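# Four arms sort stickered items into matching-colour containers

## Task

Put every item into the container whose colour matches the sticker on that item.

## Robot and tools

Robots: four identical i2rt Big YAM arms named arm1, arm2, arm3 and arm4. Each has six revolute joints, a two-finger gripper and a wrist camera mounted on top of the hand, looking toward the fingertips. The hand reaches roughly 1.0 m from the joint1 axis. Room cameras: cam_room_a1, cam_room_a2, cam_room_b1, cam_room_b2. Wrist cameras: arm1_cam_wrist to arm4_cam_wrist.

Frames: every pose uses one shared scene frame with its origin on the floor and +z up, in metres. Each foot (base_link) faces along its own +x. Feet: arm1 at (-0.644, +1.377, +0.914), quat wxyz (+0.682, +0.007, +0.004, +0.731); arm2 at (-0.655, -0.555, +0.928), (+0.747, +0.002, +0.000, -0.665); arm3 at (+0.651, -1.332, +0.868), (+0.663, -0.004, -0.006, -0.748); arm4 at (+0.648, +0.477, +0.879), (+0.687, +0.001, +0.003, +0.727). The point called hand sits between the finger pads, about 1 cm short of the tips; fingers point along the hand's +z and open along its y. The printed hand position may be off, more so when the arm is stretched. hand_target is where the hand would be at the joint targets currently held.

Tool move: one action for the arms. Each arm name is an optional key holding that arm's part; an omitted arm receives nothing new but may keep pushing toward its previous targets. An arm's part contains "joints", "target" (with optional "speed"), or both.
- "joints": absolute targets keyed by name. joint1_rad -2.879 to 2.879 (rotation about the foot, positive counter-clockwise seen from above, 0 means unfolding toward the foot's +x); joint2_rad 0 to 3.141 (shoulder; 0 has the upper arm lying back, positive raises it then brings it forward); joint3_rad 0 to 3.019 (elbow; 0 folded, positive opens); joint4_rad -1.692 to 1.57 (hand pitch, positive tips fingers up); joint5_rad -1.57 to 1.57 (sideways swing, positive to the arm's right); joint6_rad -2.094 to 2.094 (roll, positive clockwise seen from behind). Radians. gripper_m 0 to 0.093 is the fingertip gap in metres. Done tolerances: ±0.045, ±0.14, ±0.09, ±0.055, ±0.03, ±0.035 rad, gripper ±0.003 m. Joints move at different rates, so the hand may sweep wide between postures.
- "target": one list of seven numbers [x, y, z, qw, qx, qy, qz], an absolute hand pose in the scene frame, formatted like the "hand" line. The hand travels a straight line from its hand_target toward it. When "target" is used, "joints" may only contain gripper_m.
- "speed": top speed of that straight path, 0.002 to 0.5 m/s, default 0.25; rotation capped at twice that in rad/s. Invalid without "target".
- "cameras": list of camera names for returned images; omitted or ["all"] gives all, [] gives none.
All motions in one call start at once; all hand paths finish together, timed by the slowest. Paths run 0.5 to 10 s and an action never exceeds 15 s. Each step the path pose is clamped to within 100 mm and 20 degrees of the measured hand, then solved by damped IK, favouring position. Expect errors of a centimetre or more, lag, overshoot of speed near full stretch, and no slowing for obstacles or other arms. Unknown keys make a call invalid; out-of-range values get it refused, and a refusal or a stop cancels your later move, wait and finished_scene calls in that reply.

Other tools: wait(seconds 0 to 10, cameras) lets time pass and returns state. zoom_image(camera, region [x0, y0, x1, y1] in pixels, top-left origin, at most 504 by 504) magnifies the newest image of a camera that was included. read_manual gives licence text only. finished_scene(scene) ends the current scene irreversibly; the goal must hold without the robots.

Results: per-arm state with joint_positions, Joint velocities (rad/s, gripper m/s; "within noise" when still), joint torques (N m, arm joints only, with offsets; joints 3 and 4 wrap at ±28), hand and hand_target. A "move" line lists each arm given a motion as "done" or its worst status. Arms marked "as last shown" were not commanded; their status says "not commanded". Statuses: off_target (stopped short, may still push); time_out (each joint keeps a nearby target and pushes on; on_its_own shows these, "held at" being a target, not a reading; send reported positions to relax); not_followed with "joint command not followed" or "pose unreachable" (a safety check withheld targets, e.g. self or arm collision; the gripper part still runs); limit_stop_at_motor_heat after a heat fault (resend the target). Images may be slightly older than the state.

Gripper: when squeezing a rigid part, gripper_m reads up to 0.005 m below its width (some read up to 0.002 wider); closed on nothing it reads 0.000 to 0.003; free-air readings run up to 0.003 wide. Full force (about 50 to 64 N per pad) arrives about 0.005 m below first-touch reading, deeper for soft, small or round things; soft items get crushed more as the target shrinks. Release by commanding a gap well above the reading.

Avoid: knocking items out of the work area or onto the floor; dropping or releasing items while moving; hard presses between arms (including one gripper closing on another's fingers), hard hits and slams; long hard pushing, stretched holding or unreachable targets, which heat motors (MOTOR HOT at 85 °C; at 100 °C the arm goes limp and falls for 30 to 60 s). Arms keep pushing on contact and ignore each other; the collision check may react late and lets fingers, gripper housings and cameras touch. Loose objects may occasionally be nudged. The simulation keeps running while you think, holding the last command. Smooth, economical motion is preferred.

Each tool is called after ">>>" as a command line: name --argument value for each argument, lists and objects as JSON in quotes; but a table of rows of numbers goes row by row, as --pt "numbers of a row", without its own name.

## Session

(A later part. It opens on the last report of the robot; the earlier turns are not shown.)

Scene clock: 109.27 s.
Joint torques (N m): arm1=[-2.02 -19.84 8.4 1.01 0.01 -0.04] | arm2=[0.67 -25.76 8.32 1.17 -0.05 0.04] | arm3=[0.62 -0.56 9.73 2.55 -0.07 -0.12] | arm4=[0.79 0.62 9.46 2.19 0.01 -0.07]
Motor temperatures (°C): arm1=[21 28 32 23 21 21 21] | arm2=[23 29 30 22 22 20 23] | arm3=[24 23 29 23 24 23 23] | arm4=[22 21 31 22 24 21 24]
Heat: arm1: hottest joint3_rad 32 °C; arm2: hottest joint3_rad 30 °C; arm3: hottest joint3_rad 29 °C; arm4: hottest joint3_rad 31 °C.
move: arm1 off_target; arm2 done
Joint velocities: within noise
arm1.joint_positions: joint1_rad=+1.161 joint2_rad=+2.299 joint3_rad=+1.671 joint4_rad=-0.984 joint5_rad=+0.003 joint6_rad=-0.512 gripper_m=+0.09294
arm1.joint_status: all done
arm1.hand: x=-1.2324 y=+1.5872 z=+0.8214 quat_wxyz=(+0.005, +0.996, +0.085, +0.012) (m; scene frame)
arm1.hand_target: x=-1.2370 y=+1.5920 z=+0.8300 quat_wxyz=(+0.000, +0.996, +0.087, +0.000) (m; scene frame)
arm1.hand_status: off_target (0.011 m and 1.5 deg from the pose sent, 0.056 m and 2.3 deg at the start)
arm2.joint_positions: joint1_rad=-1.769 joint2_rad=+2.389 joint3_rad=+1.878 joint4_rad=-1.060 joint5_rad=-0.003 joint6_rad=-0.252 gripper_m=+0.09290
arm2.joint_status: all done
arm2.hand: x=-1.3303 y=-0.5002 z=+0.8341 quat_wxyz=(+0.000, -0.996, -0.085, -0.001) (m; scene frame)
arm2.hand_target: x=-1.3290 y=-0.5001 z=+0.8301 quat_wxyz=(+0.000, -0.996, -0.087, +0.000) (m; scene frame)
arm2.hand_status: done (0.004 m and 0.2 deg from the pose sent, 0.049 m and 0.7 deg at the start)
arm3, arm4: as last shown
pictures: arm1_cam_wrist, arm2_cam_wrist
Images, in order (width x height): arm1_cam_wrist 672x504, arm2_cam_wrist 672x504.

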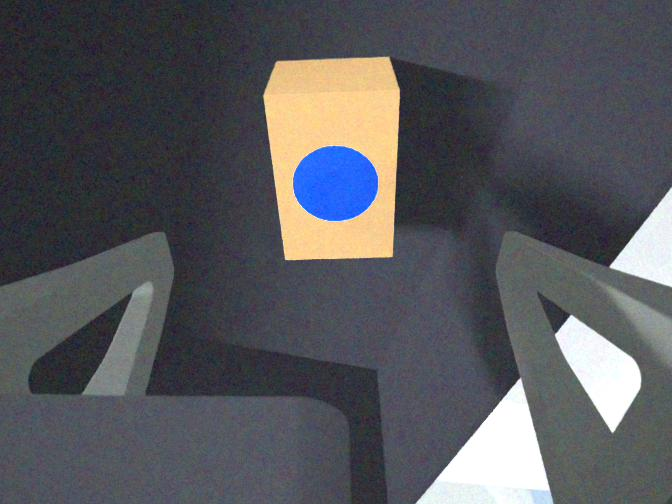

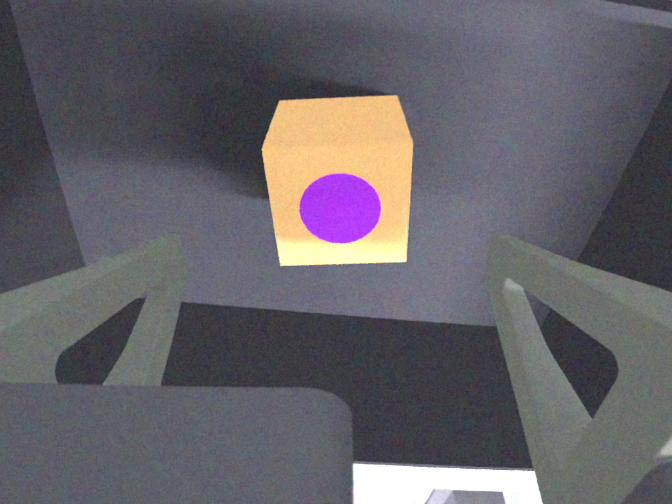

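>>> move --arm1 '{"target":[-1.237,1.592,0.754,0,0.996,0.087,0]}' --arm2 '{"target":[-1.317,-0.499,0.74,0,0.996,0.087,0]}' --cameras '["arm1_cam_wrist","arm2_cam_wrist"]'

>>> move --arm1 '{"joints":{"gripper_m":0.025}}' --arm2 '{"joints":{"gripper_m":0.025}}' --cameras '["arm1_cam_wrist","arm2_cam_wrist"]'

Scene clock: 121.57 s.
Joint torques (N m): arm1=[-2.78 -19.08 8.21 0.85 0.05 -0.06] | arm2=[0.5 -24.53 8.39 1.2 -0.04 0] | arm3=[0.44 -0.56 9.74 2.56 -0.08 -0.13] | arm4=[0.5 0.09 9.51 2.13 0.04 -0.09]
Motor temperatures (°C): arm1=[21 28 31 23 21 21 21] | arm2=[23 28 29 22 22 20 23] | arm3=[24 23 29 23 24 23 23] | arm4=[22 21 32 22 24 21 24]
Heat: arm1: hottest joint3_rad 31 °C; arm2: hottest joint3_rad 29 °C; arm3: hottest joint3_rad 29 °C; arm4: hottest joint3_rad 32 °C.
move: arm1 done; arm2 off_target
Joint velocities: within noise
arm1.joint_positions: joint1_rad=+1.162 joint2_rad=+2.413 joint3_rad=+1.670 joint4_rad=-0.863 joint5_rad=+0.002 joint6_rad=-0.513 gripper_m=+0.09294
arm1.joint_status: not commanded
arm1.hand: x=-1.2328 y=+1.5858 z=+0.7515 quat_wxyz=(+0.005, +0.996, +0.086, +0.009) (m; scene frame)
arm1.hand_target: x=-1.2369 y=+1.5921 z=+0.7541 quat_wxyz=(+0.000, +0.996, +0.087, +0.000) (m; scene frame)
arm1.hand_status: done (0.008 m and 1.1 deg from the pose sent, 0.068 m and 1.5 deg at the start)
arm2.joint_positions: joint1_rad=-1.769 joint2_rad=+2.493 joint3_rad=+1.826 joint4_rad=-0.900 joint5_rad=-0.003 joint6_rad=-0.252 gripper_m=+0.09290
arm2.joint_status: not commanded
arm2.hand: x=-1.3184 y=-0.5009 z=+0.7504 quat_wxyz=(+0.000, -0.996, -0.085, +0.001) (m; scene frame)
arm2.hand_target: x=-1.3167 y=-0.4991 z=+0.7400 quat_wxyz=(+0.000, -0.996, -0.087, +0.000) (m; scene frame)
arm2.hand_status: off_target (0.011 m and 0.2 deg from the pose sent, 0.095 m and 0.2 deg at the start)
arm3.joint_positions: joint1_rad=-1.979 joint2_rad=+0.607 joint3_rad=+1.190 joint4_rad=-0.817 joint5_rad=+0.002 joint6_rad=+0.007 gripper_m=+0.09399
arm3.joint_status: not commanded
arm3.hand: x=+0.3852 y=-1.1680 z=+1.4203 quat_wxyz=(+0.156, -0.758, +0.213, +0.597) (m; scene frame)
arm3.hand_target: x=+0.3897 y=-1.1672 z=+1.4323 quat_wxyz=(+0.164, -0.748, +0.210, +0.608) (m; scene frame)
arm3.hand_status: not commanded
arm4.joint_positions: joint1_rad=+0.907 joint2_rad=+0.599 joint3_rad=+1.184 joint4_rad=-0.819 joint5_rad=+0.002 joint6_rad=+0.014 gripper_m=+0.09398
arm4.joint_status: not commanded
arm4.hand: x=+0.4004 y=+0.6538 z=+1.4337 quat_wxyz=(-0.180, +0.746, -0.242, -0.594) (m; scene frame)
arm4.hand_target: x=+0.4006 y=+0.6524 z=+1.4468 quat_wxyz=(-0.186, +0.738, -0.232, -0.606) (m; scene frame)
arm4.hand_status: not commanded
pictures: arm1_cam_wrist, arm2_cam_wrist
Images, in order (width x height): arm1_cam_wrist 672x504, arm2_cam_wrist 672x504.

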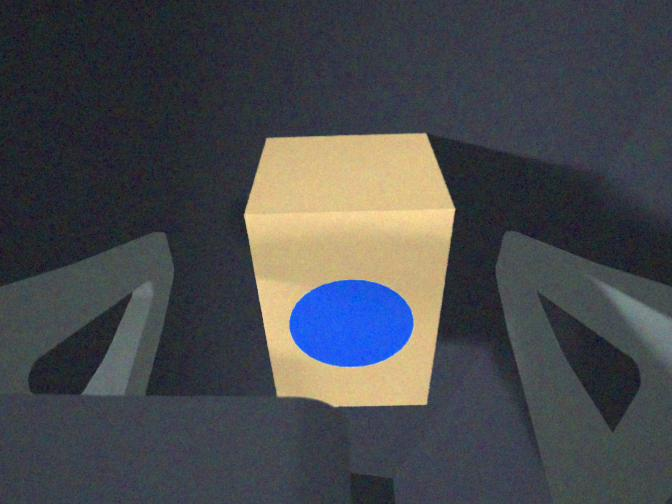

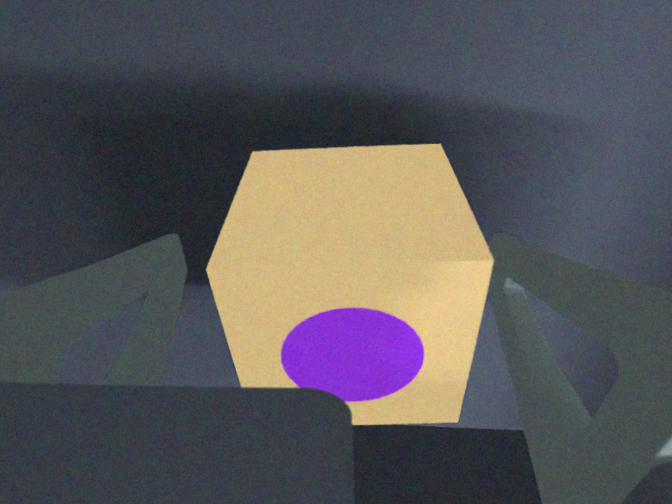

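Scene clock: 122.23 s.
Joint torques (N m): arm1=[-2.32 -20.07 8.08 0.69 0.01 -0.05] | arm2=[0.44 -24.35 8.38 1.21 -0.03 0.01] | arm3=[0.67 -0.62 9.72 2.59 -0.08 -0.12] | arm4=[1.26 0.21 9.46 2.24 0.01 -0.11]
Motor temperatures (°C): arm1=[21 28 31 23 21 21 21] | arm2=[23 28 29 22 22 20 23] | arm3=[24 23 29 23 24 23 23] | arm4=[22 21 32 22 24 21 24]
Heat: arm1: hottest joint3_rad 31 °C; arm2: hottest joint3_rad 29 °C; arm3: hottest joint3_rad 29 °C; arm4: hottest joint3_rad 32 °C.
move: arm1 off_target; arm2 off_target
Joint velocities: within noise
arm1.joint_positions: joint1_rad=+1.162 joint2_rad=+2.413 joint3_rad=+1.670 joint4_rad=-0.861 joint5_rad=+0.002 joint6_rad=-0.513 gripper_m=+0.04376
arm1.joint_status: gripper_m off_target (ended at +0.04379, target +0.02500)
arm1.hand: x=-1.2330 y=+1.5860 z=+0.7515 quat_wxyz=(+0.004, +0.996, +0.086, +0.008) (m; scene frame)
arm1.hand_target: x=-1.2369 y=+1.5920 z=+0.7541 quat_wxyz=(+0.000, +0.996, +0.087, +0.000) (m; scene frame)
arm1.hand_status: not commanded
arm2.joint_positions: joint1_rad=-1.769 joint2_rad=+2.493 joint3_rad=+1.826 joint4_rad=-0.900 joint5_rad=-0.004 joint6_rad=-0.252 gripper_m=+0.05276
arm2.joint_status: gripper_m off_target (ended at +0.05279, target +0.02500)
arm2.hand: x=-1.3184 y=-0.5010 z=+0.7504 quat_wxyz=(+0.000, -0.996, -0.085, +0.001) (m; scene frame)
arm2.hand_target: x=-1.3167 y=-0.4992 z=+0.7400 quat_wxyz=(+0.000, -0.996, -0.087, +0.000) (m; scene frame)
arm2.hand_status: not commanded
arm3, arm4: as last shown
pictures: arm1_cam_wrist, arm2_cam_wrist
Images, in order (width x height): arm1_cam_wrist 672x504, arm2_cam_wrist 672x504.

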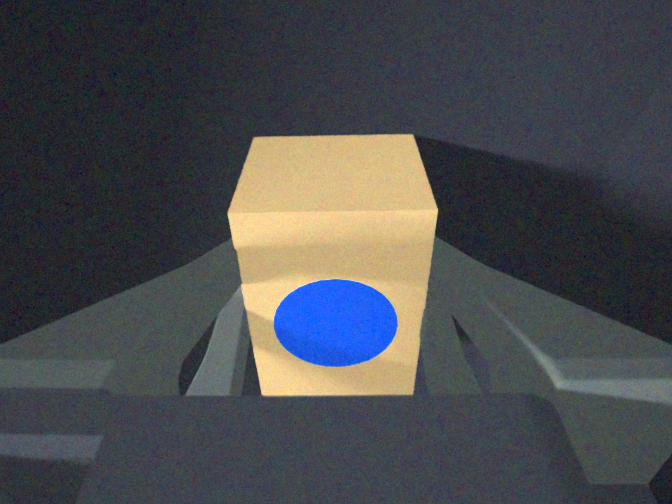

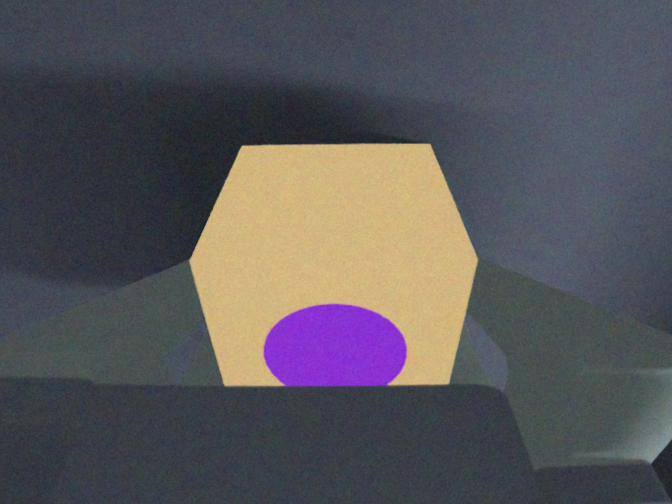

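>>> move --arm1 '{"target":[-1.22,1.59,1.1,0,0.996,0.087,0]}' --arm2 '{"target":[-1.28,-0.5,1.1,0,0.996,0.087,0]}' --cameras '[]'

>>> move --arm1 '{"joints":{"joint2_rad":0.6,"joint3_rad":1.2,"joint4_rad":-0.8,"joint5_rad":0,"joint6_rad":0}}' --arm2 '{"joints":{"joint2_rad":0.6,"joint3_rad":1.2,"joint4_rad":-0.8,"joint5_rad":0,"joint6_rad":0}}' --cameras '[]'

>>> move --arm1 '{"joints":{"joint1_rad":-2.25}}' --arm2 '{"joints":{"joint1_rad":0.95}}' --cameras '[]'

>>> move --arm1 '{"target":[-0.36,1.17,1.25,0.674,0.213,0.674,-0.213]}' --arm2 '{"target":[-0.35,-0.725,1.25,0.685,0.177,0.685,-0.177]}' --arm3 '{"target":[0.345,-1.13,1.25,0.177,-0.685,0.177,0.685]}' --arm4 '{"target":[0.36,0.67,1.25,0.213,-0.674,0.213,0.674]}'

Scene clock: 164.37 s.
Joint torques (N m): arm1=[-2.67 -17.9 14.93 -0.13 0.02 -0.08] | arm2=[0.09 -22.01 14.2 0.06 -0.04 -0.05] | arm3=[0.62 -0.56 9.7 2.56 -0.08 -0.13] | arm4=[1.14 0.56 9.58 2.13 0.04 -0.11]
Motor temperatures (°C): arm1=[21 27 30 23 21 21 22] | arm2=[23 27 28 22 22 20 24] | arm3=[24 23 30 23 24 23 23] | arm4=[22 21 33 22 24 21 24]
Heat: arm1: hottest joint3_rad 30 °C; arm2: hottest joint3_rad 28 °C; arm3: hottest joint3_rad 30 °C; arm4: hottest joint3_rad 33 °C.
move: arm1 off_target; arm2 off_target
Joint velocities: within noise
arm1.joint_positions: joint1_rad=+1.162 joint2_rad=+1.997 joint3_rad=+1.874 joint4_rad=-1.506 joint5_rad=+0.002 joint6_rad=-0.516 gripper_m=+0.04376
arm1.joint_status: not commanded
arm1.hand: x=-1.2114 y=+1.5793 z=+1.0784 quat_wxyz=(+0.009, +0.996, +0.088, +0.019) (m; scene frame)
arm1.hand_target: x=-1.2190 y=+1.5896 z=+1.1000 quat_wxyz=(+0.000, +0.996, +0.087, +0.000) (m; scene frame)
arm1.hand_status: off_target (0.026 m and 2.5 deg from the pose sent, 0.349 m and 1.0 deg at the start)
arm2.joint_positions: joint1_rad=-1.769 joint2_rad=+2.004 joint3_rad=+1.899 joint4_rad=-1.489 joint5_rad=-0.004 joint6_rad=-0.252 gripper_m=+0.05278
arm2.joint_status: not commanded
arm2.hand: x=-1.2699 y=-0.5061 z=+1.0870 quat_wxyz=(-0.002, -0.996, -0.085, -0.012) (m; scene frame)
arm2.hand_target: x=-1.2793 y=-0.5002 z=+1.1000 quat_wxyz=(+0.000, -0.996, -0.087, +0.000) (m; scene frame)
arm2.hand_status: off_target (0.018 m and 1.4 deg from the pose sent, 0.352 m and 0.3 deg at the start)
arm3, arm4: as last shown
pictures: none
No camera images: "cameras" was empty.

Scene clock: 166.30 s.
Joint torques (N m): arm1=[-2.49 3.9 10.71 2.61 -0.08 0.13] | arm2=[0.03 0.09 9.7 3.41 0.16 0.21] | arm3=[0.56 -0.56 9.72 2.59 -0.07 -0.13] | arm4=[0.85 0.79 9.46 2.21 0 -0.09]
Motor temperatures (°C): arm1=[21 27 30 23 21 21 22] | arm2=[23 27 29 22 22 20 24] | arm3=[24 23 30 23 24 23 23] | arm4=[22 21 33 22 24 21 24]
Heat: arm1: hottest joint3_rad 30 °C; arm2: hottest joint3_rad 29 °C; arm3: hottest joint3_rad 30 °C; arm4: hottest joint3_rad 33 °C.
move: arm1 done; arm2 done
Joint velocities: within noise
arm1.joint_positions: joint1_rad=+1.162 joint2_rad=+0.595 joint3_rad=+1.196 joint4_rad=-0.819 joint5_rad=+0.002 joint6_rad=-0.009 gripper_m=+0.04379
arm1.joint_status: all done
arm1.hand: x=-0.9187 y=+1.4771 z=+1.4807 quat_wxyz=(-0.109, +0.764, -0.129, -0.623) (m; scene frame)
arm1.hand_target: x=-0.9201 y=+1.4808 z=+1.4859 quat_wxyz=(-0.111, +0.757, -0.135, -0.629) (m; scene frame)
arm1.hand_status: not commanded
arm2.joint_positions: joint1_rad=-1.769 joint2_rad=+0.594 joint3_rad=+1.208 joint4_rad=-0.820 joint5_rad=-0.003 joint6_rad=-0.015 gripper_m=+0.05278
arm2.joint_status: all done
arm2.hand: x=-0.9543 y=-0.5330 z=+1.4963 quat_wxyz=(+0.030, -0.776, +0.024, +0.629) (m; scene frame)
arm2.hand_target: x=-0.9589 y=-0.5295 z=+1.4949 quat_wxyz=(+0.030, -0.774, +0.034, +0.632) (m; scene frame)
arm2.hand_status: not commanded
arm3, arm4: as last shown
pictures: none
No camera images: "cameras" was empty.

Scene clock: 168.77 s.
Joint torques (N m): arm1=[-2.02 2.37 11.15 2.67 -0.02 0.12] | arm2=[1.08 -0.56 9.72 3.44 0.07 0.21] | arm3=[0.32 -0.62 9.72 2.56 -0.07 -0.11] | arm4=[0.5 0.38 9.44 2.15 0.04 -0.07]
Motor temperatures (°C): arm1=[21 27 30 23 21 21 22] | arm2=[23 27 29 22 22 20 24] | arm3=[24 23 30 23 24 23 23] | arm4=[22 21 33 22 24 21 24]
Heat: arm1: hottest joint3_rad 30 °C; arm2: hottest joint3_rad 29 °C; arm3: hottest joint3_rad 30 °C; arm4: hottest joint3_rad 33 °C.
move: arm1 done; arm2 done
Joint velocities: within noise
arm1.joint_positions: joint1_rad=-2.243 joint2_rad=+0.602 joint3_rad=+1.192 joint4_rad=-0.819 joint5_rad=+0.002 joint6_rad=-0.007 gripper_m=+0.04382
arm1.joint_status: all done
arm1.hand: x=-0.3845 y=+1.2021 z=+1.4676 quat_wxyz=(-0.587, -0.230, -0.753, +0.188) (m; scene frame)
arm1.hand_target: x=-0.3861 y=+1.2013 z=+1.4768 quat_wxyz=(-0.598, -0.232, -0.743, +0.191) (m; scene frame)
arm1.hand_status: not commanded
arm2.joint_positions: joint1_rad=+0.945 joint2_rad=+0.600 joint3_rad=+1.208 joint4_rad=-0.820 joint5_rad=-0.002 joint6_rad=-0.014 gripper_m=+0.05283
arm2.joint_status: all done
arm2.hand: x=-0.3925 y=-0.7042 z=+1.4949 quat_wxyz=(-0.608, -0.191, -0.754, +0.160) (m; scene frame)
arm2.hand_target: x=-0.3902 y=-0.7043 z=+1.4954 quat_wxyz=(-0.613, -0.194, -0.749, +0.157) (m; scene frame)
arm2.hand_status: not commanded
arm3, arm4: as last shown
pictures: none
No camera images: "cameras" was empty.

Scene clock: 170.50 s.
Joint torques (N m): arm1=[-2.55 2.26 13.44 2.7 -0.01 0.11] | arm2=[1.26 -1.44 12.01 3.73 0.16 0.17] | arm3=[0.26 -1.08 9.99 2.61 -0.1 -0.1] | arm4=[1.49 0.44 10.47 2.1 0.24 -0.1]
Motor temperatures (°C): arm1=[21 27 30 23 21 21 22] | arm2=[23 27 29 22 22 20 24] | arm3=[24 23 30 23 24 23 23] | arm4=[22 21 33 22 24 21 24]
Heat: arm1: hottest joint3_rad 30 °C; arm2: hottest joint3_rad 29 °C; arm3: hottest joint3_rad 30 °C; arm4: hottest joint3_rad 33 °C.
move: arm1 off_target; arm2 done; arm3 done; arm4 off_target
Joint velocities: within noise
arm1.joint_positions: joint1_rad=-2.289 joint2_rad=+0.489 joint3_rad=+0.393 joint4_rad=+0.070 joint5_rad=-0.046 joint6_rad=-0.001 gripper_m=+0.04382
arm1.joint_status: not commanded
arm1.hand: x=-0.3592 y=+1.1734 z=+1.2344 quat_wxyz=(-0.661, -0.212, -0.689, +0.208) (m; scene frame)
arm1.hand_target: x=-0.3604 y=+1.1703 z=+1.2499 quat_wxyz=(-0.674, -0.213, -0.674, +0.213) (m; scene frame)
arm1.hand_status: off_target (0.016 m and 2.4 deg from the pose sent, 0.221 m and 13.9 deg at the start)
arm2.joint_positions: joint1_rad=+0.945 joint2_rad=+0.511 joint3_rad=+0.372 joint4_rad=+0.111 joint5_rad=+0.001 joint6_rad=-0.014 gripper_m=+0.05283
arm2.joint_status: not commanded
arm2.hand: x=-0.3512 y=-0.7267 z=+1.2434 quat_wxyz=(-0.674, -0.177, -0.695, +0.179) (m; scene frame)
arm2.hand_target: x=-0.3502 y=-0.7250 z=+1.2499 quat_wxyz=(-0.684, -0.177, -0.685, +0.177) (m; scene frame)
arm2.hand_status: done (0.007 m and 1.7 deg from the pose sent, 0.249 m and 12.2 deg at the start)
arm3.joint_positions: joint1_rad=-2.063 joint2_rad=+0.554 joint3_rad=+0.544 joint4_rad=+0.000 joint5_rad=-0.118 joint6_rad=-0.005 gripper_m=+0.09399
arm3.joint_status: not commanded
arm3.hand: x=+0.3426 y=-1.1342 z=+1.2458 quat_wxyz=(+0.169, -0.691, +0.177, +0.680) (m; scene frame)
arm3.hand_target: x=+0.3451 y=-1.1300 z=+1.2499 quat_wxyz=(+0.177, -0.685, +0.177, +0.684) (m; scene frame)
arm3.hand_status: done (0.006 m and 1.3 deg from the pose sent, 0.179 m and 14.0 deg at the start)
arm4.joint_positions: joint1_rad=+0.953 joint2_rad=+0.481 joint3_rad=+0.483 joint4_rad=-0.029 joint5_rad=+0.055 joint6_rad=+0.009 gripper_m=+0.09398
arm4.joint_status: not commanded
arm4.hand: x=+0.3627 y=+0.6705 z=+1.2398 quat_wxyz=(-0.207, +0.681, -0.221, -0.667) (m; scene frame)
arm4.hand_target: x=+0.3603 y=+0.6699 z=+1.2500 quat_wxyz=(-0.213, +0.674, -0.213, -0.674) (m; scene frame)
arm4.hand_status: off_target (0.011 m and 1.6 deg from the pose sent, 0.189 m and 13.3 deg at the start)
pictures: arm1_cam_wrist, arm2_cam_wrist, arm3_cam_wrist, arm4_cam_wrist, cam_room_a1, cam_room_a2, cam_room_b1, cam_room_b2
Images, in order (width x height): arm1_cam_wrist 672x504, arm2_cam_wrist 672x504, arm3_cam_wrist 672x504, arm4_cam_wrist 672x504, cam_room_a1 672x504, cam_room_a2 672x504, cam_room_b1 672x504, cam_room_b2 672x504.

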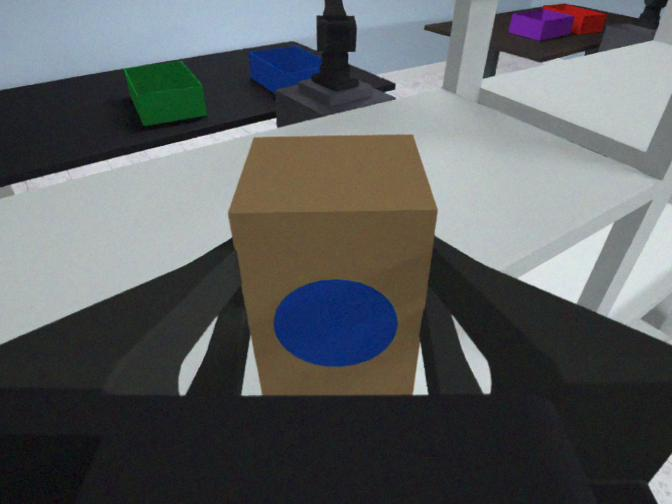

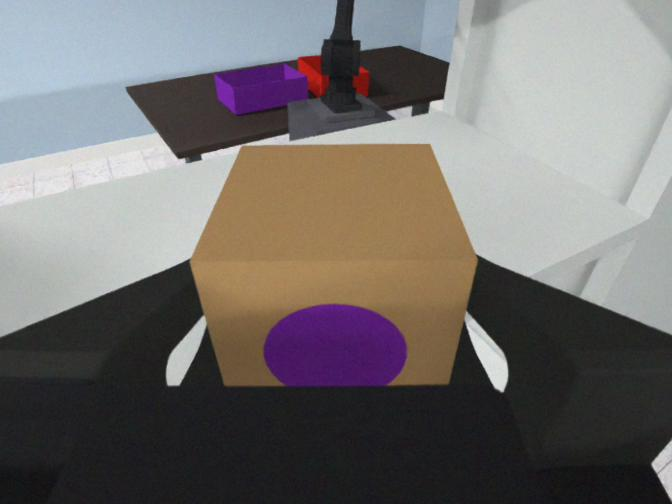

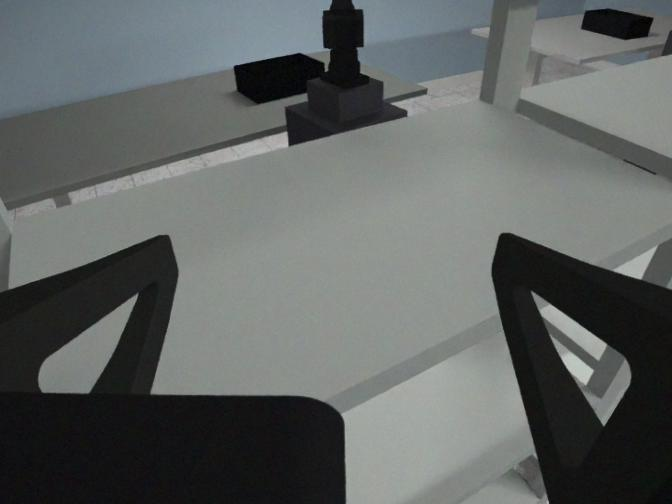

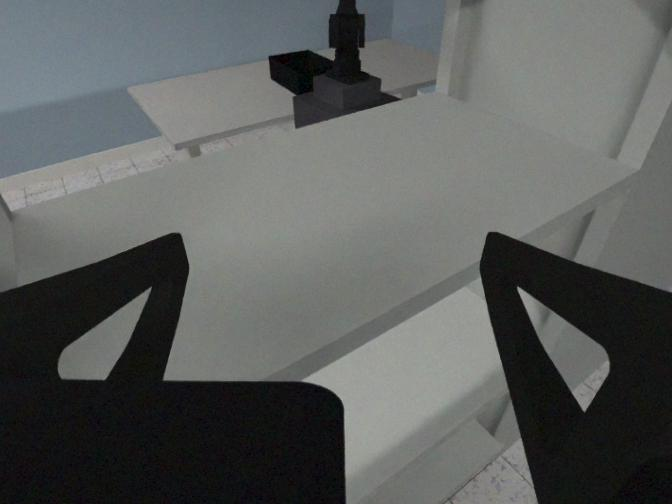

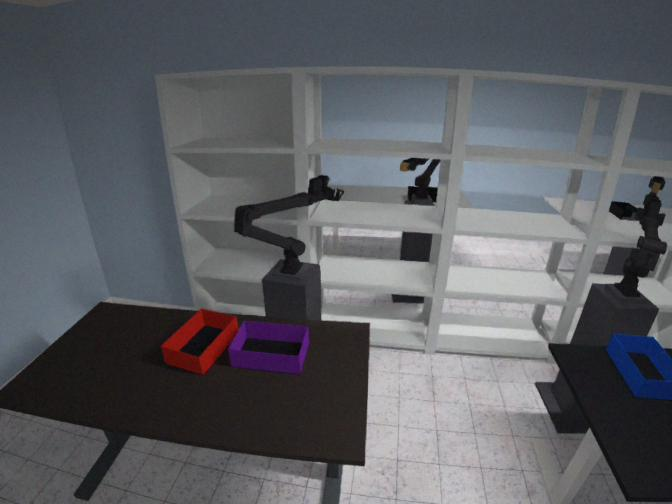

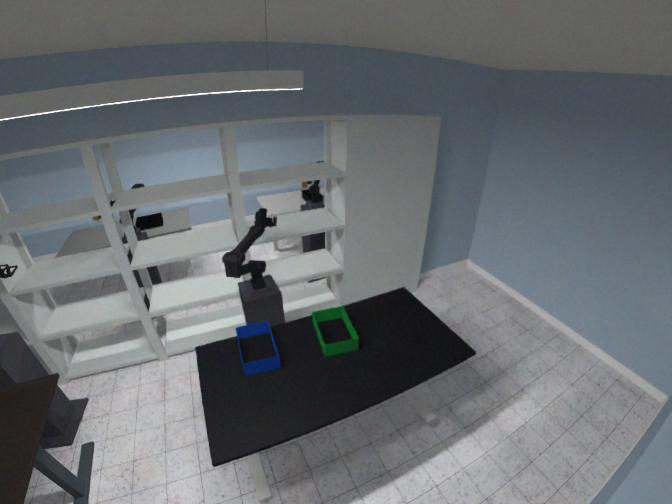

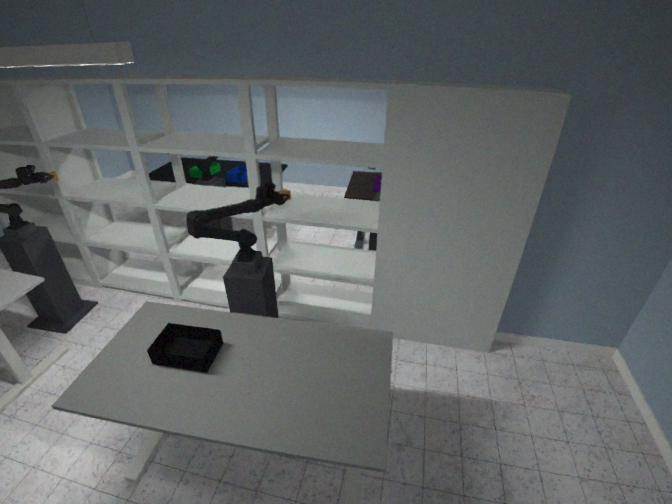

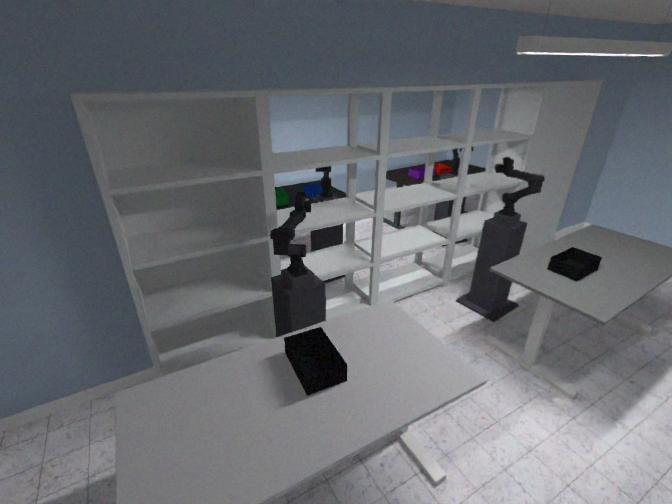

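>>> move --arm1 '{"target":[-0.01,0.93,1.26,0.674,0.213,0.674,-0.213]}' --arm2 '{"target":[-0.01,-0.915,1.26,0.685,0.177,0.685,-0.177]}' --arm3 '{"target":[0.18,-1.02,1.25,0.177,-0.685,0.177,0.685]}' --arm4 '{"target":[0.18,0.797,1.25,0.213,-0.674,0.213,0.674]}' --cameras '["arm3_cam_wrist","arm4_cam_wrist"]'

>>> move --arm3 '{"joints":{"joint6_rad":1.57}}' --arm4 '{"joints":{"joint6_rad":1.57}}' --cameras '["arm3_cam_wrist","arm4_cam_wrist"]'

Scene clock: 181.30 s.
Joint torques (N m): arm1=[-0.91 -14.74 17.21 1.66 0.11 0.12] | arm2=[0.91 -17.14 16.23 2.14 -0.11 0.16] | arm3=[1.67 -9.76 13.94 2.58 0.1 -0.1] | arm4=[0.21 -9.05 12.7 2.21 -0.05 -0.11]
Motor temperatures (°C): arm1=[21 27 31 23 21 21 22] | arm2=[23 27 30 22 22 20 24] | arm3=[24 23 30 23 24 23 23] | arm4=[22 21 34 22 24 21 24]
Heat: arm1: hottest joint3_rad 31 °C; arm2: hottest joint3_rad 30 °C; arm3: hottest joint3_rad 30 °C; arm4: hottest joint3_rad 34 °C.
move: arm1 off_target; arm2 off_target; arm3 off_target; arm4 off_target
Joint velocities: within noise
arm1.joint_positions: joint1_rad=-2.269 joint2_rad=+1.771 joint3_rad=+1.345 joint4_rad=+0.382 joint5_rad=-0.008 joint6_rad=-0.001 gripper_m=+0.04382
arm1.joint_status: not commanded
arm1.hand: x=-0.0259 y=+0.9316 z=+1.2225 quat_wxyz=(-0.653, -0.220, -0.693, +0.212) (m; scene frame)
arm1.hand_target: x=-0.0127 y=+0.9320 z=+1.2599 quat_wxyz=(-0.674, -0.213, -0.674, +0.213) (m; scene frame)
arm1.hand_status: off_target (0.041 m and 3.4 deg from the pose sent, 0.426 m and 2.4 deg at the start)
arm2.joint_positions: joint1_rad=+0.945 joint2_rad=+1.703 joint3_rad=+1.215 joint4_rad=+0.453 joint5_rad=+0.001 joint6_rad=-0.014 gripper_m=+0.05283
arm2.joint_status: not commanded
arm2.hand: x=-0.0250 y=-0.9085 z=+1.2367 quat_wxyz=(-0.671, -0.178, -0.697, +0.178) (m; scene frame)
arm2.hand_target: x=-0.0120 y=-0.9139 z=+1.2599 quat_wxyz=(-0.685, -0.177, -0.685, +0.177) (m; scene frame)
arm2.hand_status: off_target (0.028 m and 2.2 deg from the pose sent, 0.390 m and 1.7 deg at the start)
arm3.joint_positions: joint1_rad=-2.063 joint2_rad=+1.206 joint3_rad=+0.826 joint4_rad=+0.320 joint5_rad=-0.104 joint6_rad=-0.005 gripper_m=+0.09399
arm3.joint_status: not commanded
arm3.hand: x=+0.1910 y=-1.0250 z=+1.2146 quat_wxyz=(+0.167, -0.706, +0.188, +0.662) (m; scene frame)
arm3.hand_target: x=+0.1822 y=-1.0213 z=+1.2497 quat_wxyz=(+0.177, -0.685, +0.177, +0.685) (m; scene frame)
arm3.hand_status: off_target (0.037 m and 4.0 deg from the pose sent, 0.199 m and 1.3 deg at the start)
arm4.joint_positions: joint1_rad=+0.935 joint2_rad=+1.231 joint3_rad=+0.813 joint4_rad=+0.355 joint5_rad=+0.029 joint6_rad=+0.008 gripper_m=+0.09398
arm4.joint_status: not commanded
arm4.hand: x=+0.1888 y=+0.7867 z=+1.2196 quat_wxyz=(-0.201, +0.694, -0.222, -0.655) (m; scene frame)
arm4.hand_target: x=+0.1818 y=+0.7958 z=+1.2498 quat_wxyz=(-0.213, +0.674, -0.213, -0.674) (m; scene frame)
arm4.hand_status: off_target (0.033 m and 3.6 deg from the pose sent, 0.222 m and 1.6 deg at the start)
pictures: arm3_cam_wrist, arm4_cam_wrist
Images, in order (width x height): arm3_cam_wrist 672x504, arm4_cam_wrist 672x504.

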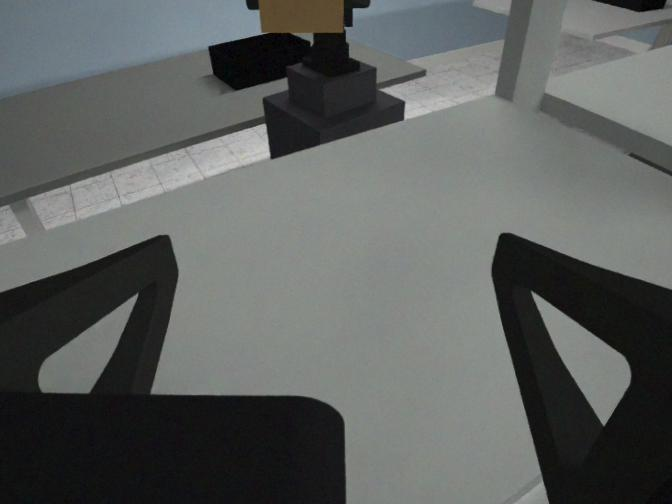

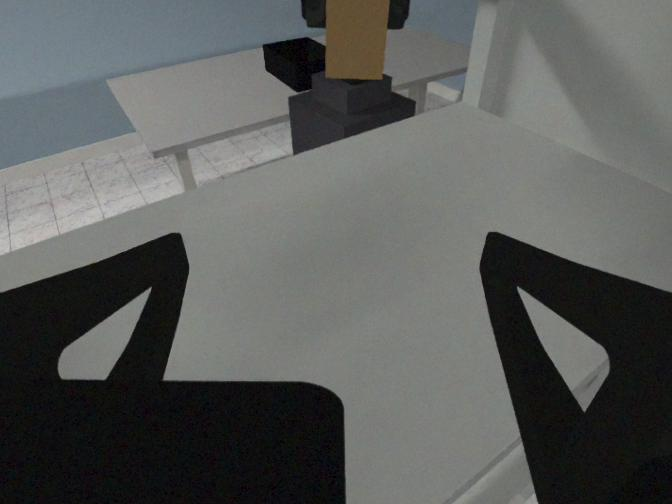

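Scene clock: 182.93 s.
Joint torques (N m): arm1=[-1.08 -15.79 17.24 1.59 0.04 0.13] | arm2=[0.85 -17.2 16.25 2.1 -0.11 0.17] | arm3=[1.61 -9.76 13.98 2.55 0.09 -0.07] | arm4=[0.62 -9.17 12.57 2.18 -0.02 0.1]
Motor temperatures (°C): arm1=[21 27 32 23 21 21 22] | arm2=[23 27 31 22 22 20 24] | arm3=[24 23 30 23 24 23 23] | arm4=[22 21 34 22 24 21 24]
Heat: arm1: hottest joint3_rad 32 °C; arm2: hottest joint3_rad 31 °C; arm3: hottest joint3_rad 30 °C; arm4: hottest joint3_rad 34 °C.
move: arm3 done; arm4 done
Joint velocities: within noise
arm1, arm2: as last shown
arm3.joint_positions: joint1_rad=-2.063 joint2_rad=+1.206 joint3_rad=+0.826 joint4_rad=+0.320 joint5_rad=-0.104 joint6_rad=+1.562 gripper_m=+0.09402
arm3.joint_status: all done
arm3.hand: x=+0.1911 y=-1.0249 z=+1.2146 quat_wxyz=(-0.348, -0.368, +0.631, +0.587) (m; scene frame)
arm3.hand_target: x=+0.1822 y=-1.0213 z=+1.2497 quat_wxyz=(-0.362, -0.356, +0.611, +0.608) (m; scene frame)
arm3.hand_status: not commanded
arm4.joint_positions: joint1_rad=+0.935 joint2_rad=+1.231 joint3_rad=+0.813 joint4_rad=+0.355 joint5_rad=+0.029 joint6_rad=+1.555 gripper_m=+0.09400
arm4.joint_status: all done
arm4.hand: x=+0.1888 y=+0.7867 z=+1.2196 quat_wxyz=(+0.314, +0.341, -0.644, -0.609) (m; scene frame)
arm4.hand_target: x=+0.1818 y=+0.7957 z=+1.2498 quat_wxyz=(+0.328, +0.324, -0.628, -0.627) (m; scene frame)
arm4.hand_status: not commanded
pictures: arm3_cam_wrist, arm4_cam_wrist
Images, in order (width x height): arm3_cam_wrist 672x504, arm4_cam_wrist 672x504.

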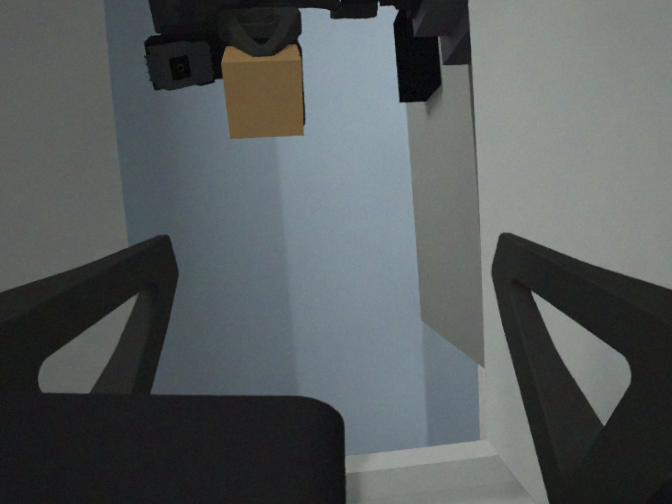

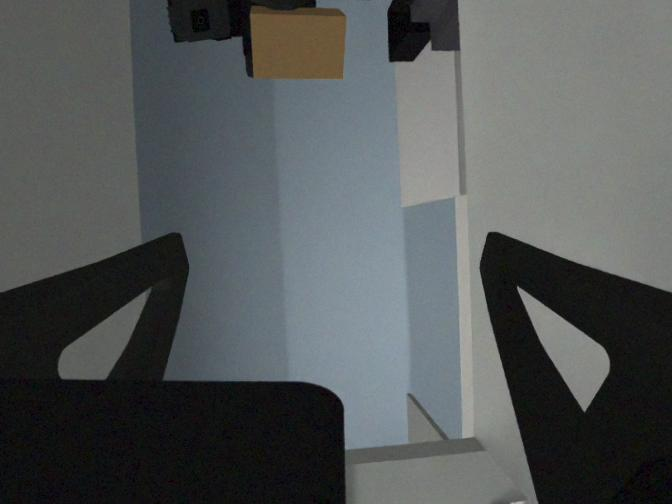

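>>> move --arm3 '{"target":[0.038,-0.968,1.283,-0.359,-0.359,0.609,0.609]}' --arm4 '{"target":[0.054,0.9,1.268,-0.327,-0.327,0.627,0.627]}' --cameras '["arm1_cam_wrist","arm2_cam_wrist","arm3_cam_wrist","arm4_cam_wrist"]'

Scene clock: 204.87 s.
Joint torques (N m): arm1=[-0.85 -15.21 17.25 1.52 0.11 0.11] | arm2=[0.97 -17.2 16.23 2.11 -0.12 0.16] | arm3=[2.32 -16.56 14.27 1.54 0.11 -0.16] | arm4=[0.32 -16.38 12.78 1.16 -0.02 0.06]
Motor temperatures (°C): arm1=[21 27 37 23 21 21 22] | arm2=[23 27 34 22 22 20 24] | arm3=[24 24 33 23 24 23 23] | arm4=[22 21 35 22 24 21 24]
Heat: arm1: hottest joint3_rad 37 °C; arm2: hottest joint3_rad 34 °C; arm3: hottest joint3_rad 33 °C; arm4: hottest joint3_rad 35 °C.
move: arm3 off_target; arm4 off_target
Joint velocities: within noise
arm1, arm2: as last shown
arm3.joint_positions: joint1_rad=-1.997 joint2_rad=+1.566 joint3_rad=+1.278 joint4_rad=+0.253 joint5_rad=-0.033 joint6_rad=+1.562 gripper_m=+0.09402
arm3.joint_status: not commanded
arm3.hand: x=+0.0501 y=-0.9666 z=+1.2540 quat_wxyz=(-0.350, -0.363, +0.624, +0.597) (m; scene frame)
arm3.hand_target: x=+0.0398 y=-0.9692 z=+1.2827 quat_wxyz=(-0.359, -0.359, +0.609, +0.609) (m; scene frame)
arm3.hand_status: off_target (0.031 m and 2.5 deg from the pose sent, 0.177 m and 3.9 deg at the start)
arm4.joint_positions: joint1_rad=+0.904 joint2_rad=+1.631 joint3_rad=+1.288 joint4_rad=+0.316 joint5_rad=-0.004 joint6_rad=+1.556 gripper_m=+0.09400
arm4.joint_status: not commanded
arm4.hand: x=+0.0611 y=+0.8900 z=+1.2500 quat_wxyz=(+0.321, +0.335, -0.633, -0.620) (m; scene frame)
arm4.hand_target: x=+0.0551 y=+0.8992 z=+1.2677 quat_wxyz=(+0.327, +0.327, -0.627, -0.627) (m; scene frame)
arm4.hand_status: off_target (0.022 m and 1.5 deg from the pose sent, 0.183 m and 3.6 deg at the start)
pictures: arm1_cam_wrist, arm2_cam_wrist, arm3_cam_wrist, arm4_cam_wrist
Images, in order (width x height): arm1_cam_wrist 672x504, arm2_cam_wrist 672x504, arm3_cam_wrist 672x504, arm4_cam_wrist 672x504.

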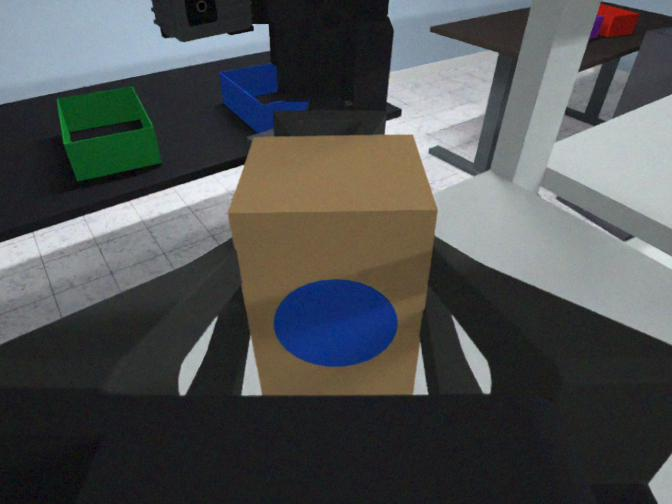

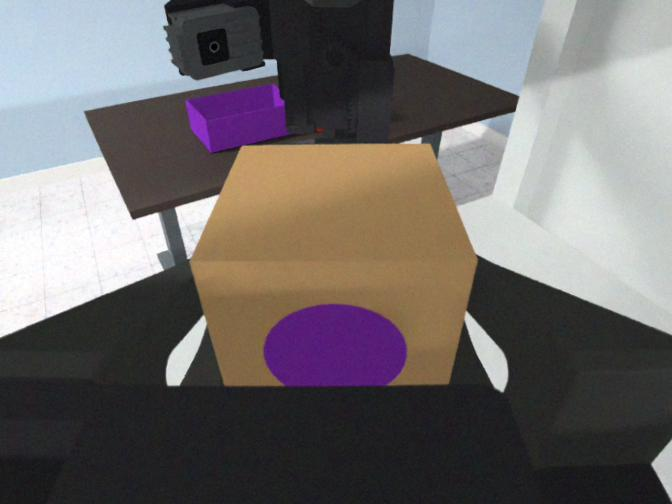

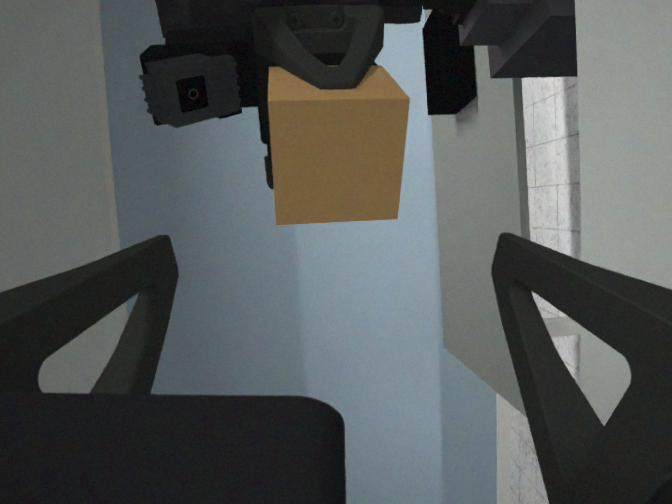

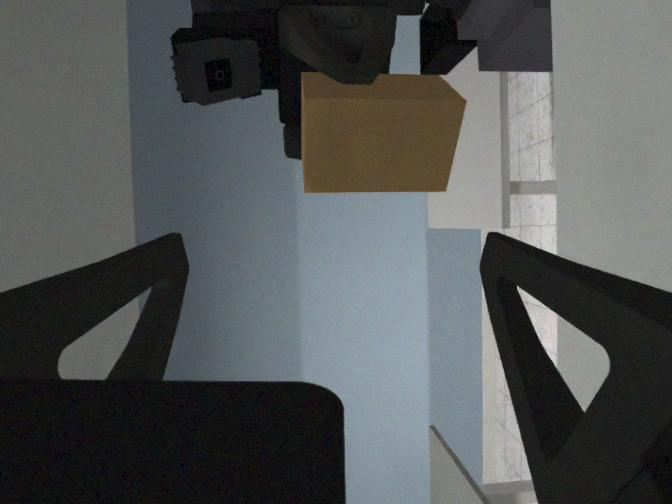

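>>> move --arm3 '{"target":[-0.037,-0.9265,1.281,-0.359,-0.359,0.609,0.609],"speed":0.12}' --arm4 '{"target":[-0.027,0.955,1.25,-0.327,-0.327,0.627,0.627],"speed":0.12}' --cameras '["arm1_cam_wrist","arm2_cam_wrist","arm3_cam_wrist","arm4_cam_wrist"]'

Scene clock: 219.63 s.
Joint torques (N m): arm1=[-1.32 -15.09 17.26 2.17 0.08 0.11] | arm2=[0.91 -17.08 16.24 2.1 -0.11 0.17] | arm3=[2.43 -19.96 14.74 1.51 0.11 -0.17] | arm4=[0.56 -17.49 15.39 1.7 0.05 0.03]
Motor temperatures (°C): arm1=[21 27 39 23 21 21 23] | arm2=[23 27 35 22 22 20 25] | arm3=[24 24 33 23 24 23 23] | arm4=[22 23 35 22 24 21 24]
Heat: arm1: hottest joint3_rad 39 °C; arm2: hottest joint3_rad 35 °C; arm3: hottest joint3_rad 33 °C; arm4: hottest joint3_rad 35 °C.
move: arm3 off_target; arm4 off_target
Joint velocities: within noise
arm1, arm2: as last shown
arm1.joint_positions: joint1_rad=-2.269 joint2_rad=+1.770 joint3_rad=+1.345 joint4_rad=+0.367 joint5_rad=-0.008 joint6_rad=-0.001 gripper_m=+0.04382
arm1.hand: x=-0.0262 y=+0.9318 z=+1.2193 quat_wxyz=(-0.648, -0.221, -0.698, +0.210) (m; scene frame)
arm3.joint_positions: joint1_rad=-1.997 joint2_rad=+1.778 joint3_rad=+1.552 joint4_rad=+0.193 joint5_rad=-0.028 joint6_rad=+1.562 gripper_m=+0.09402
arm3.joint_status: not commanded
arm3.hand: x=-0.0217 y=-0.9223 z=+1.2544 quat_wxyz=(-0.349, -0.361, +0.624, +0.598) (m; scene frame)
arm3.hand_target: x=-0.0348 y=-0.9277 z=+1.2806 quat_wxyz=(-0.359, -0.359, +0.609, +0.609) (m; scene frame)
arm3.hand_status: off_target (0.031 m and 2.5 deg from the pose sent, 0.100 m and 2.5 deg at the start)
arm4.joint_positions: joint1_rad=+0.904 joint2_rad=+1.852 joint3_rad=+1.553 joint4_rad=+0.253 joint5_rad=-0.004 joint6_rad=+1.556 gripper_m=+0.09400
arm4.joint_status: not commanded
arm4.hand: x=-0.0086 y=+0.9386 z=+1.2326 quat_wxyz=(+0.318, +0.338, -0.638, -0.614) (m; scene frame)
arm4.hand_target: x=-0.0238 y=+0.9526 z=+1.2492 quat_wxyz=(+0.327, +0.327, -0.627, -0.627) (m; scene frame)
arm4.hand_status: off_target (0.030 m and 2.6 deg from the pose sent, 0.110 m and 1.5 deg at the start)
pictures: arm1_cam_wrist, arm2_cam_wrist, arm3_cam_wrist, arm4_cam_wrist
Images, in order (width x height): arm1_cam_wrist 672x504, arm2_cam_wrist 672x504, arm3_cam_wrist 672x504, arm4_cam_wrist 672x504.

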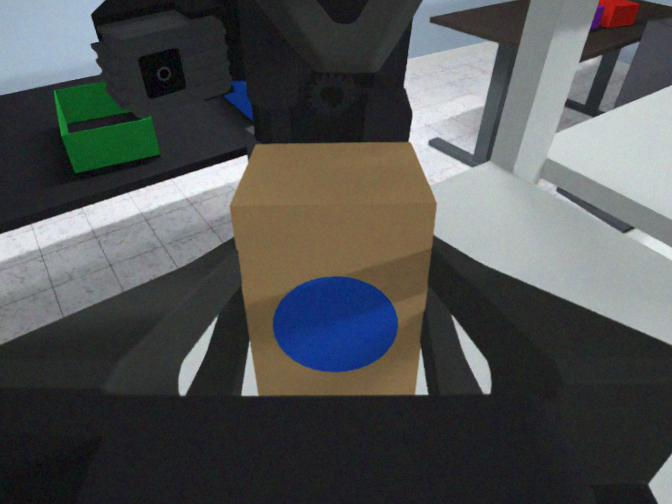

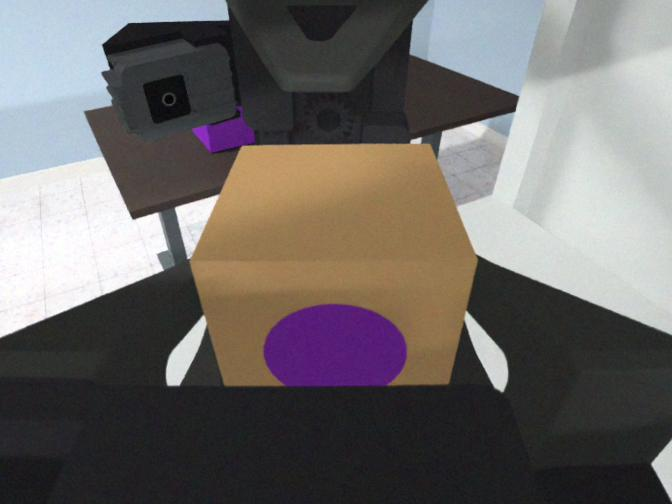

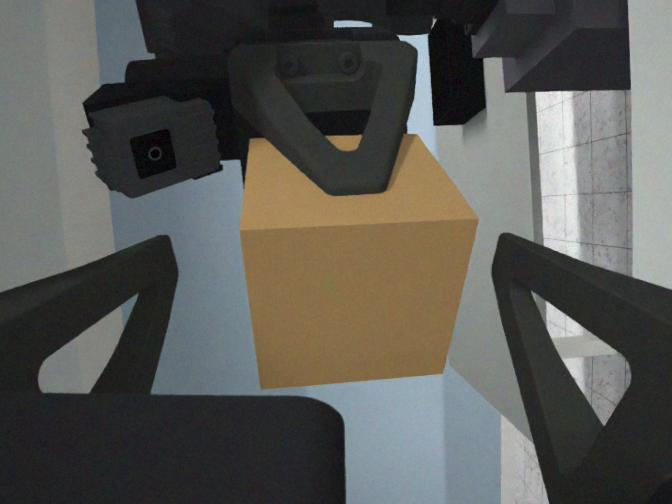

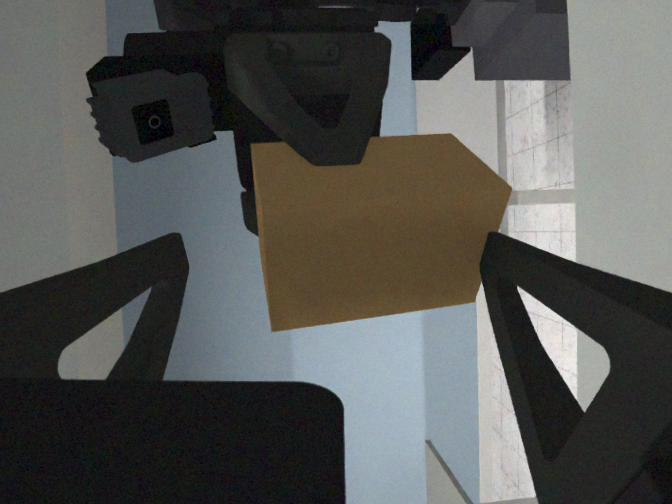

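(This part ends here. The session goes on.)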